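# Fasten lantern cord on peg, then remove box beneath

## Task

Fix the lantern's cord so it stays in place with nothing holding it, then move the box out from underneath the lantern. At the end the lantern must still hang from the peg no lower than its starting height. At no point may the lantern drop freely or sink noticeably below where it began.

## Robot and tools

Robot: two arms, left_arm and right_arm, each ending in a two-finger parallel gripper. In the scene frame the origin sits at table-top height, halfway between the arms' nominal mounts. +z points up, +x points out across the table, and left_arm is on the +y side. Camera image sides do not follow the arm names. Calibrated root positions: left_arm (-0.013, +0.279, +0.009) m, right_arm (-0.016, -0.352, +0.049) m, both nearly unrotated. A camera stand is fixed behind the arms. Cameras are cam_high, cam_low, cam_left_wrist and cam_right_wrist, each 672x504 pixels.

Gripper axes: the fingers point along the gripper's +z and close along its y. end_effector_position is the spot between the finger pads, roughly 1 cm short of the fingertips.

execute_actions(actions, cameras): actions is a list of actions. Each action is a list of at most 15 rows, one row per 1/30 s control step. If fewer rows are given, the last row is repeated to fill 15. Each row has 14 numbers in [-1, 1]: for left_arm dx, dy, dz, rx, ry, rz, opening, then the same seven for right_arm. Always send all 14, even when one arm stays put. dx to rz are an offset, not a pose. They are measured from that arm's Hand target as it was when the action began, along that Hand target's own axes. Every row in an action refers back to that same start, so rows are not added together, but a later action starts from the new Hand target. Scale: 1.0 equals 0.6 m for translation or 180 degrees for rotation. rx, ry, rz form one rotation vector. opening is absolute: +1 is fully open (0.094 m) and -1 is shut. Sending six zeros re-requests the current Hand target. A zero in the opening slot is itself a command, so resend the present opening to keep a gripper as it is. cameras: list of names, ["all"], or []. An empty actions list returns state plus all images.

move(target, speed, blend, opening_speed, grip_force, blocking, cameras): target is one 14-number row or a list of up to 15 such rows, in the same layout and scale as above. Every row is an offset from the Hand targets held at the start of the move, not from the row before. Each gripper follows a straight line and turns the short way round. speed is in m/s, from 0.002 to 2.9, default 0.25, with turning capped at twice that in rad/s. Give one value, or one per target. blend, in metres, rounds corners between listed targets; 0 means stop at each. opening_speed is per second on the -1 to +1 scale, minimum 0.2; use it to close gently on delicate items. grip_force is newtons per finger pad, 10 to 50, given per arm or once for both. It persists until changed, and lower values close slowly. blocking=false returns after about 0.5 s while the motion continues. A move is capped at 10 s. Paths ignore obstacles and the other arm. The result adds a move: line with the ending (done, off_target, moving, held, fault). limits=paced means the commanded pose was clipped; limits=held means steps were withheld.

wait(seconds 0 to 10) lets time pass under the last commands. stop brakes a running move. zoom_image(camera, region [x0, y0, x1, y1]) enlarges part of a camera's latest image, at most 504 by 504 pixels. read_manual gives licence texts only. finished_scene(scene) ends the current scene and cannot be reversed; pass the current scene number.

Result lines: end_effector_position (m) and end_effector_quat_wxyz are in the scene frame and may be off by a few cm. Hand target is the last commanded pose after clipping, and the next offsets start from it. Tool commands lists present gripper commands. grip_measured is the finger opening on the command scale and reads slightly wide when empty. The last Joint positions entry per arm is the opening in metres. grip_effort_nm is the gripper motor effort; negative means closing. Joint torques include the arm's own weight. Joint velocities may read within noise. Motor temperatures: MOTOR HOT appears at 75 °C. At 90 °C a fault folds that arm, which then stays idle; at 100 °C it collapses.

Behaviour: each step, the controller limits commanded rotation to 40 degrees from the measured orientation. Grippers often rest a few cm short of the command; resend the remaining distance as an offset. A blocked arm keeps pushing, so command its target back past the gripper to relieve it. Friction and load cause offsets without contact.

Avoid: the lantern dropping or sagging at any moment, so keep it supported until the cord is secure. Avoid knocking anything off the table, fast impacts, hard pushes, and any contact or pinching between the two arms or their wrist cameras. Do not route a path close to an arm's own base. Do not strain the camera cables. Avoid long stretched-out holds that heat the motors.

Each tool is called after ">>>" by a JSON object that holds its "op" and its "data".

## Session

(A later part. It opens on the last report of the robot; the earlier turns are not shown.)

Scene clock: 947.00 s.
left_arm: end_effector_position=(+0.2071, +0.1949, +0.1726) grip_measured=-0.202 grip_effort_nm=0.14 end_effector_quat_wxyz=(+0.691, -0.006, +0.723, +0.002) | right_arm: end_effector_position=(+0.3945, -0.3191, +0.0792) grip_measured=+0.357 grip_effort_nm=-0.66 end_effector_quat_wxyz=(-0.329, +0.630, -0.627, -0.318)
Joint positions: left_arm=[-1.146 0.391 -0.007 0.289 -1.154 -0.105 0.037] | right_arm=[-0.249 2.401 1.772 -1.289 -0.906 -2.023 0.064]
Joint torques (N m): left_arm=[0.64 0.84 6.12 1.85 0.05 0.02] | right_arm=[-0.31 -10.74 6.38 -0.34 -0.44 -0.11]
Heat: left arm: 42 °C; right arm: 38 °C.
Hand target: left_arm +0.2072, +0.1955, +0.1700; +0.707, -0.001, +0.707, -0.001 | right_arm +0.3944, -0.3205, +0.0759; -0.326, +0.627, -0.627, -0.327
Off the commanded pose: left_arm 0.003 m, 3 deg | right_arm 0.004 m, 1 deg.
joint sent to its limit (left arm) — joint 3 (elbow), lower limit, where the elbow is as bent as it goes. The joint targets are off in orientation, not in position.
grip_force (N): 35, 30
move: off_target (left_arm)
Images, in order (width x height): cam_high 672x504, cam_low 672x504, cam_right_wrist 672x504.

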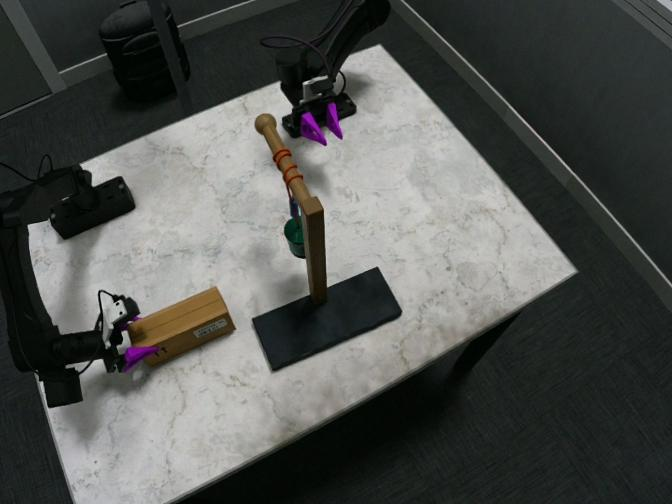

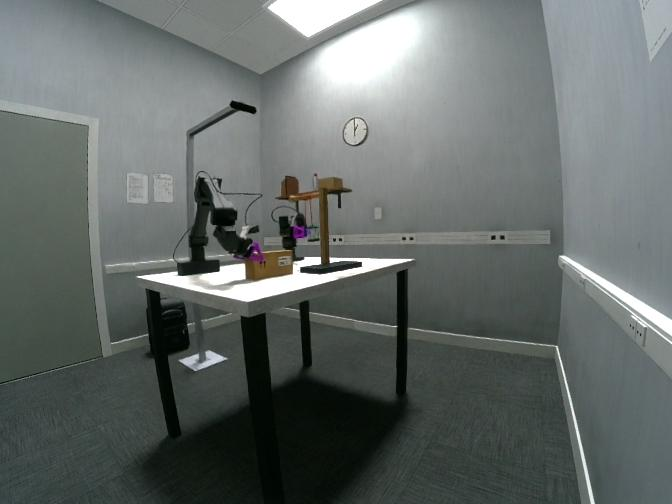

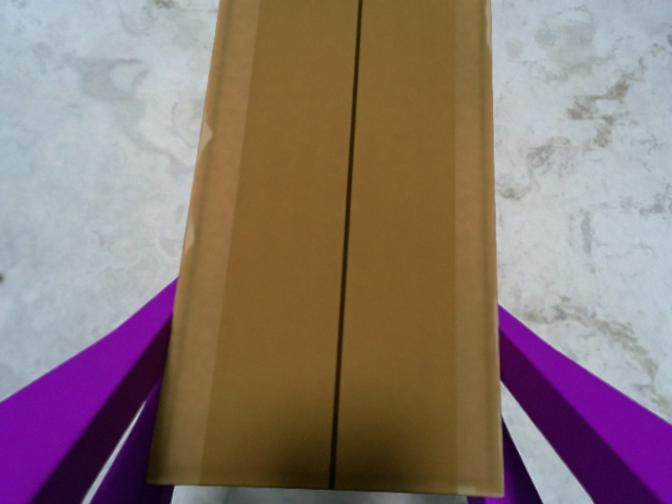

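>>> {"op": "move", "data": {"target": [[0,0,0,0,0,0,-0.2,0,0,0,0,0,0,0.9],[0,0,0,0,0,0,-0.2,-0.04,0,-0.15,0,0,0,0.9]], "speed": 0.08, "opening_speed": 1, "cameras": ["cam_low","cam_high","cam_left_wrist"]}}

>>> {"op": "zoom_image", "data": {"camera": "cam_low", "region": [260, 170, 350, 260]}}

>>> {"op": "wait", "data": {"seconds": 10, "cameras": ["cam_low","cam_high","cam_left_wrist"]}}

>>> {"op": "zoom_image", "data": {"camera": "cam_low", "region": [260, 170, 350, 260]}}

Scene clock: 958.27 s.
left_arm: end_effector_position=(+0.2071, +0.1949, +0.1726) grip_measured=-0.202 grip_effort_nm=0.14 end_effector_quat_wxyz=(+0.691, -0.006, +0.723, +0.002) | right_arm: end_effector_position=(+0.3930, -0.3797, +0.1299) grip_measured=+0.897 grip_effort_nm=0.15 end_effector_quat_wxyz=(-0.330, +0.615, -0.652, -0.296)
Joint positions: left_arm=[-1.146 0.391 -0.007 0.289 -1.154 -0.105 0.037] | right_arm=[-0.383 2.382 1.96 -1.546 -0.853 -2.103 0.089]
Joint torques (N m): left_arm=[0.61 0.81 6.06 1.85 0.06 0.01] | right_arm=[-0.36 -15.43 6.06 -0.43 -0.51 -0.05]
Heat: left arm: 42 °C; right arm: 37 °C.
Hand target: left_arm +0.2072, +0.1955, +0.1700; +0.707, -0.001, +0.707, -0.001 | right_arm +0.3946, -0.3806, +0.1471; -0.326, +0.627, -0.627, -0.327
Off the commanded pose: left_arm 0.003 m, 3 deg | right_arm 0.017 m, 5 deg.
joint sent to its limit (left arm) — joint 3 (elbow), lower limit, where the elbow is as bent as it goes. The joint targets are off in orientation, not in position.
joint sent to its limit (right arm) — joint 4 (wrist pitch), lower limit; joint 6 (wrist roll), lower limit. The joint targets are off in orientation, not in position.
grip_force (N): 35, 30
move: off_target (left_arm, right_arm)
Images, in order (width x height): cam_high 672x504, cam_low 672x504, cam_left_wrist 672x504.

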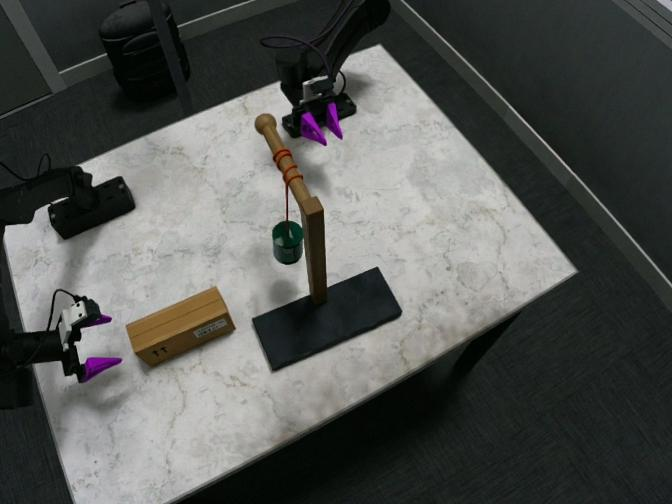

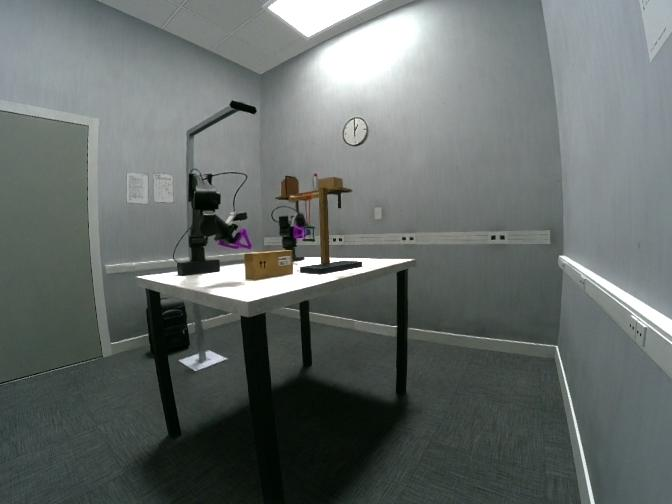

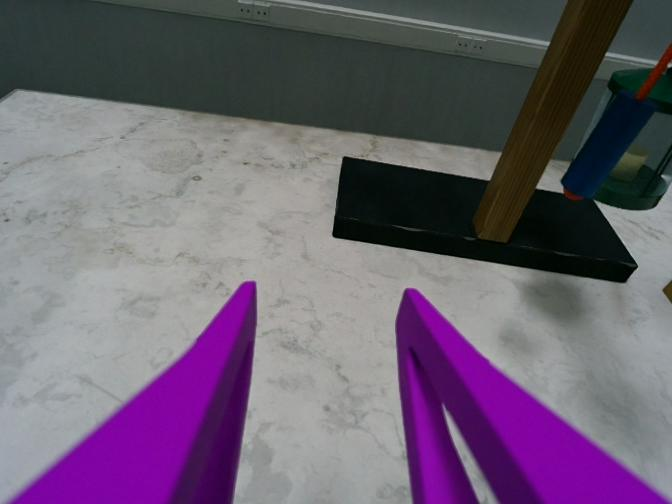

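Scaled by 5.600 from the camera's 672x504 image, which has a finer 960x720 frame.

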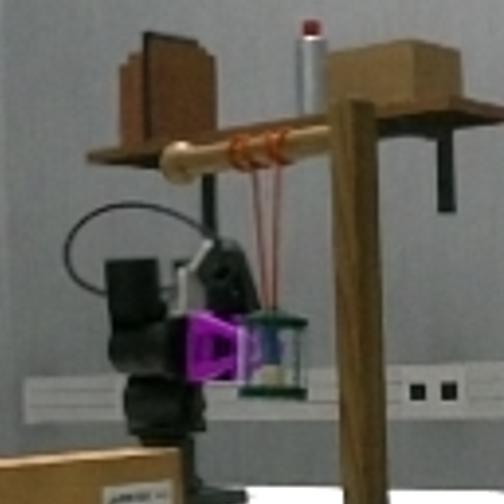

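Scene clock: 968.27 s.
left_arm: end_effector_position=(+0.2071, +0.1949, +0.1726) grip_measured=-0.202 grip_effort_nm=0.14 end_effector_quat_wxyz=(+0.691, -0.006, +0.723, +0.002) | right_arm: end_effector_position=(+0.3930, -0.3797, +0.1299) grip_measured=+0.897 grip_effort_nm=0.15 end_effector_quat_wxyz=(-0.330, +0.615, -0.652, -0.296)
Joint positions: left_arm=[-1.146 0.391 -0.007 0.289 -1.154 -0.105 0.037] | right_arm=[-0.383 2.382 1.96 -1.546 -0.853 -2.103 0.089]
Joint torques (N m): left_arm=[0.58 0.85 6.08 1.84 0.06 0.01] | right_arm=[-0.28 -15.42 6.01 -0.43 -0.51 -0.06]
Heat: left arm: 42 °C; right arm: 41 °C.
Hand target: left_arm +0.2072, +0.1955, +0.1700; +0.707, -0.001, +0.707, -0.001 | right_arm +0.3946, -0.3806, +0.1471; -0.326, +0.627, -0.627, -0.327
Tool commands: left_gripper/opening=-0.2 right_gripper/opening=+0.9
Off the commanded pose: left_arm 0.003 m, 3 deg | right_arm 0.017 m, 5 deg.
grip_force (N): 35, 30
wait: 10.00 s; at rest by 0.17 s
Images, in order (width x height): cam_high 672x504, cam_low 672x504, cam_left_wrist 672x504.

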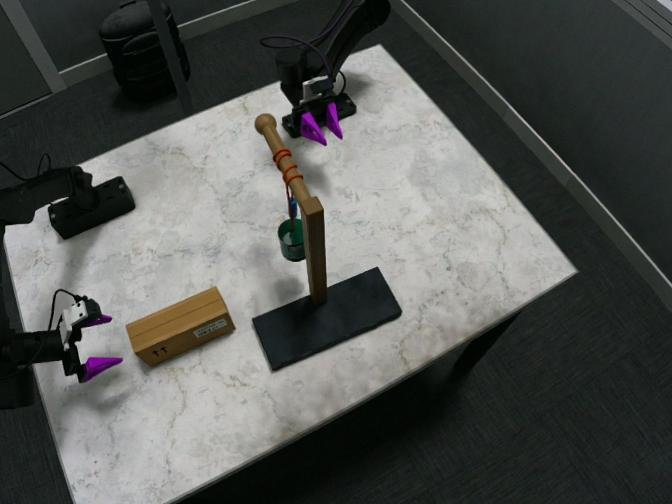

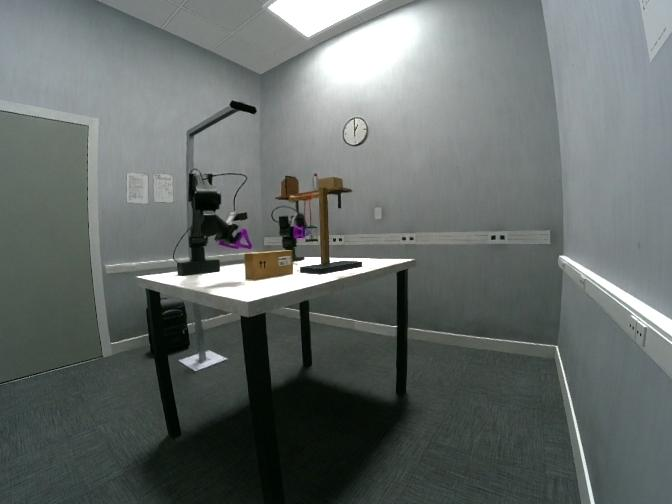

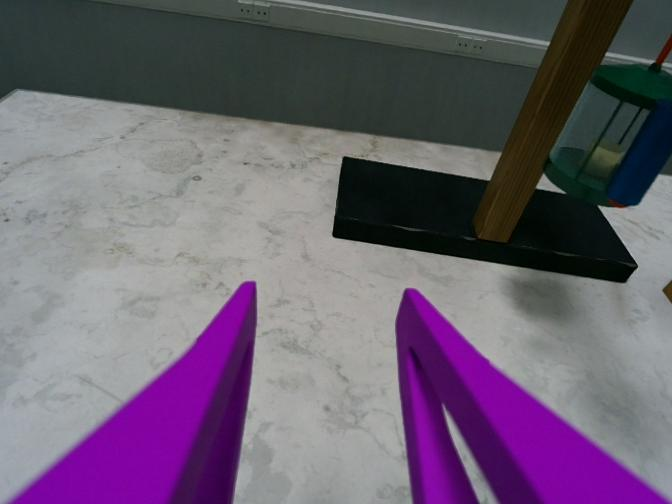

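Scaled by 5.600 from the camera's 672x504 image, which has a finer 960x720 frame.

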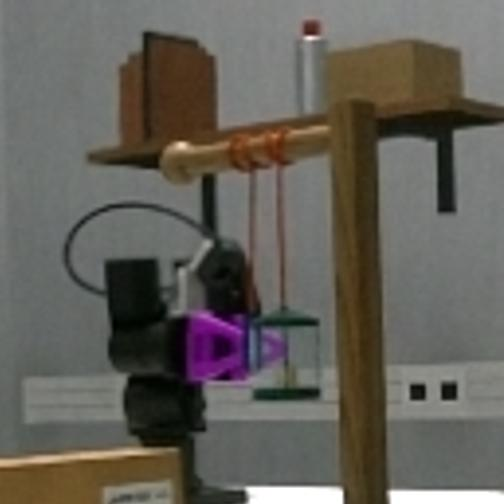

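>>> {"op": "finished_scene", "data": {"scene": 1}}

The scene is finished: the task was done.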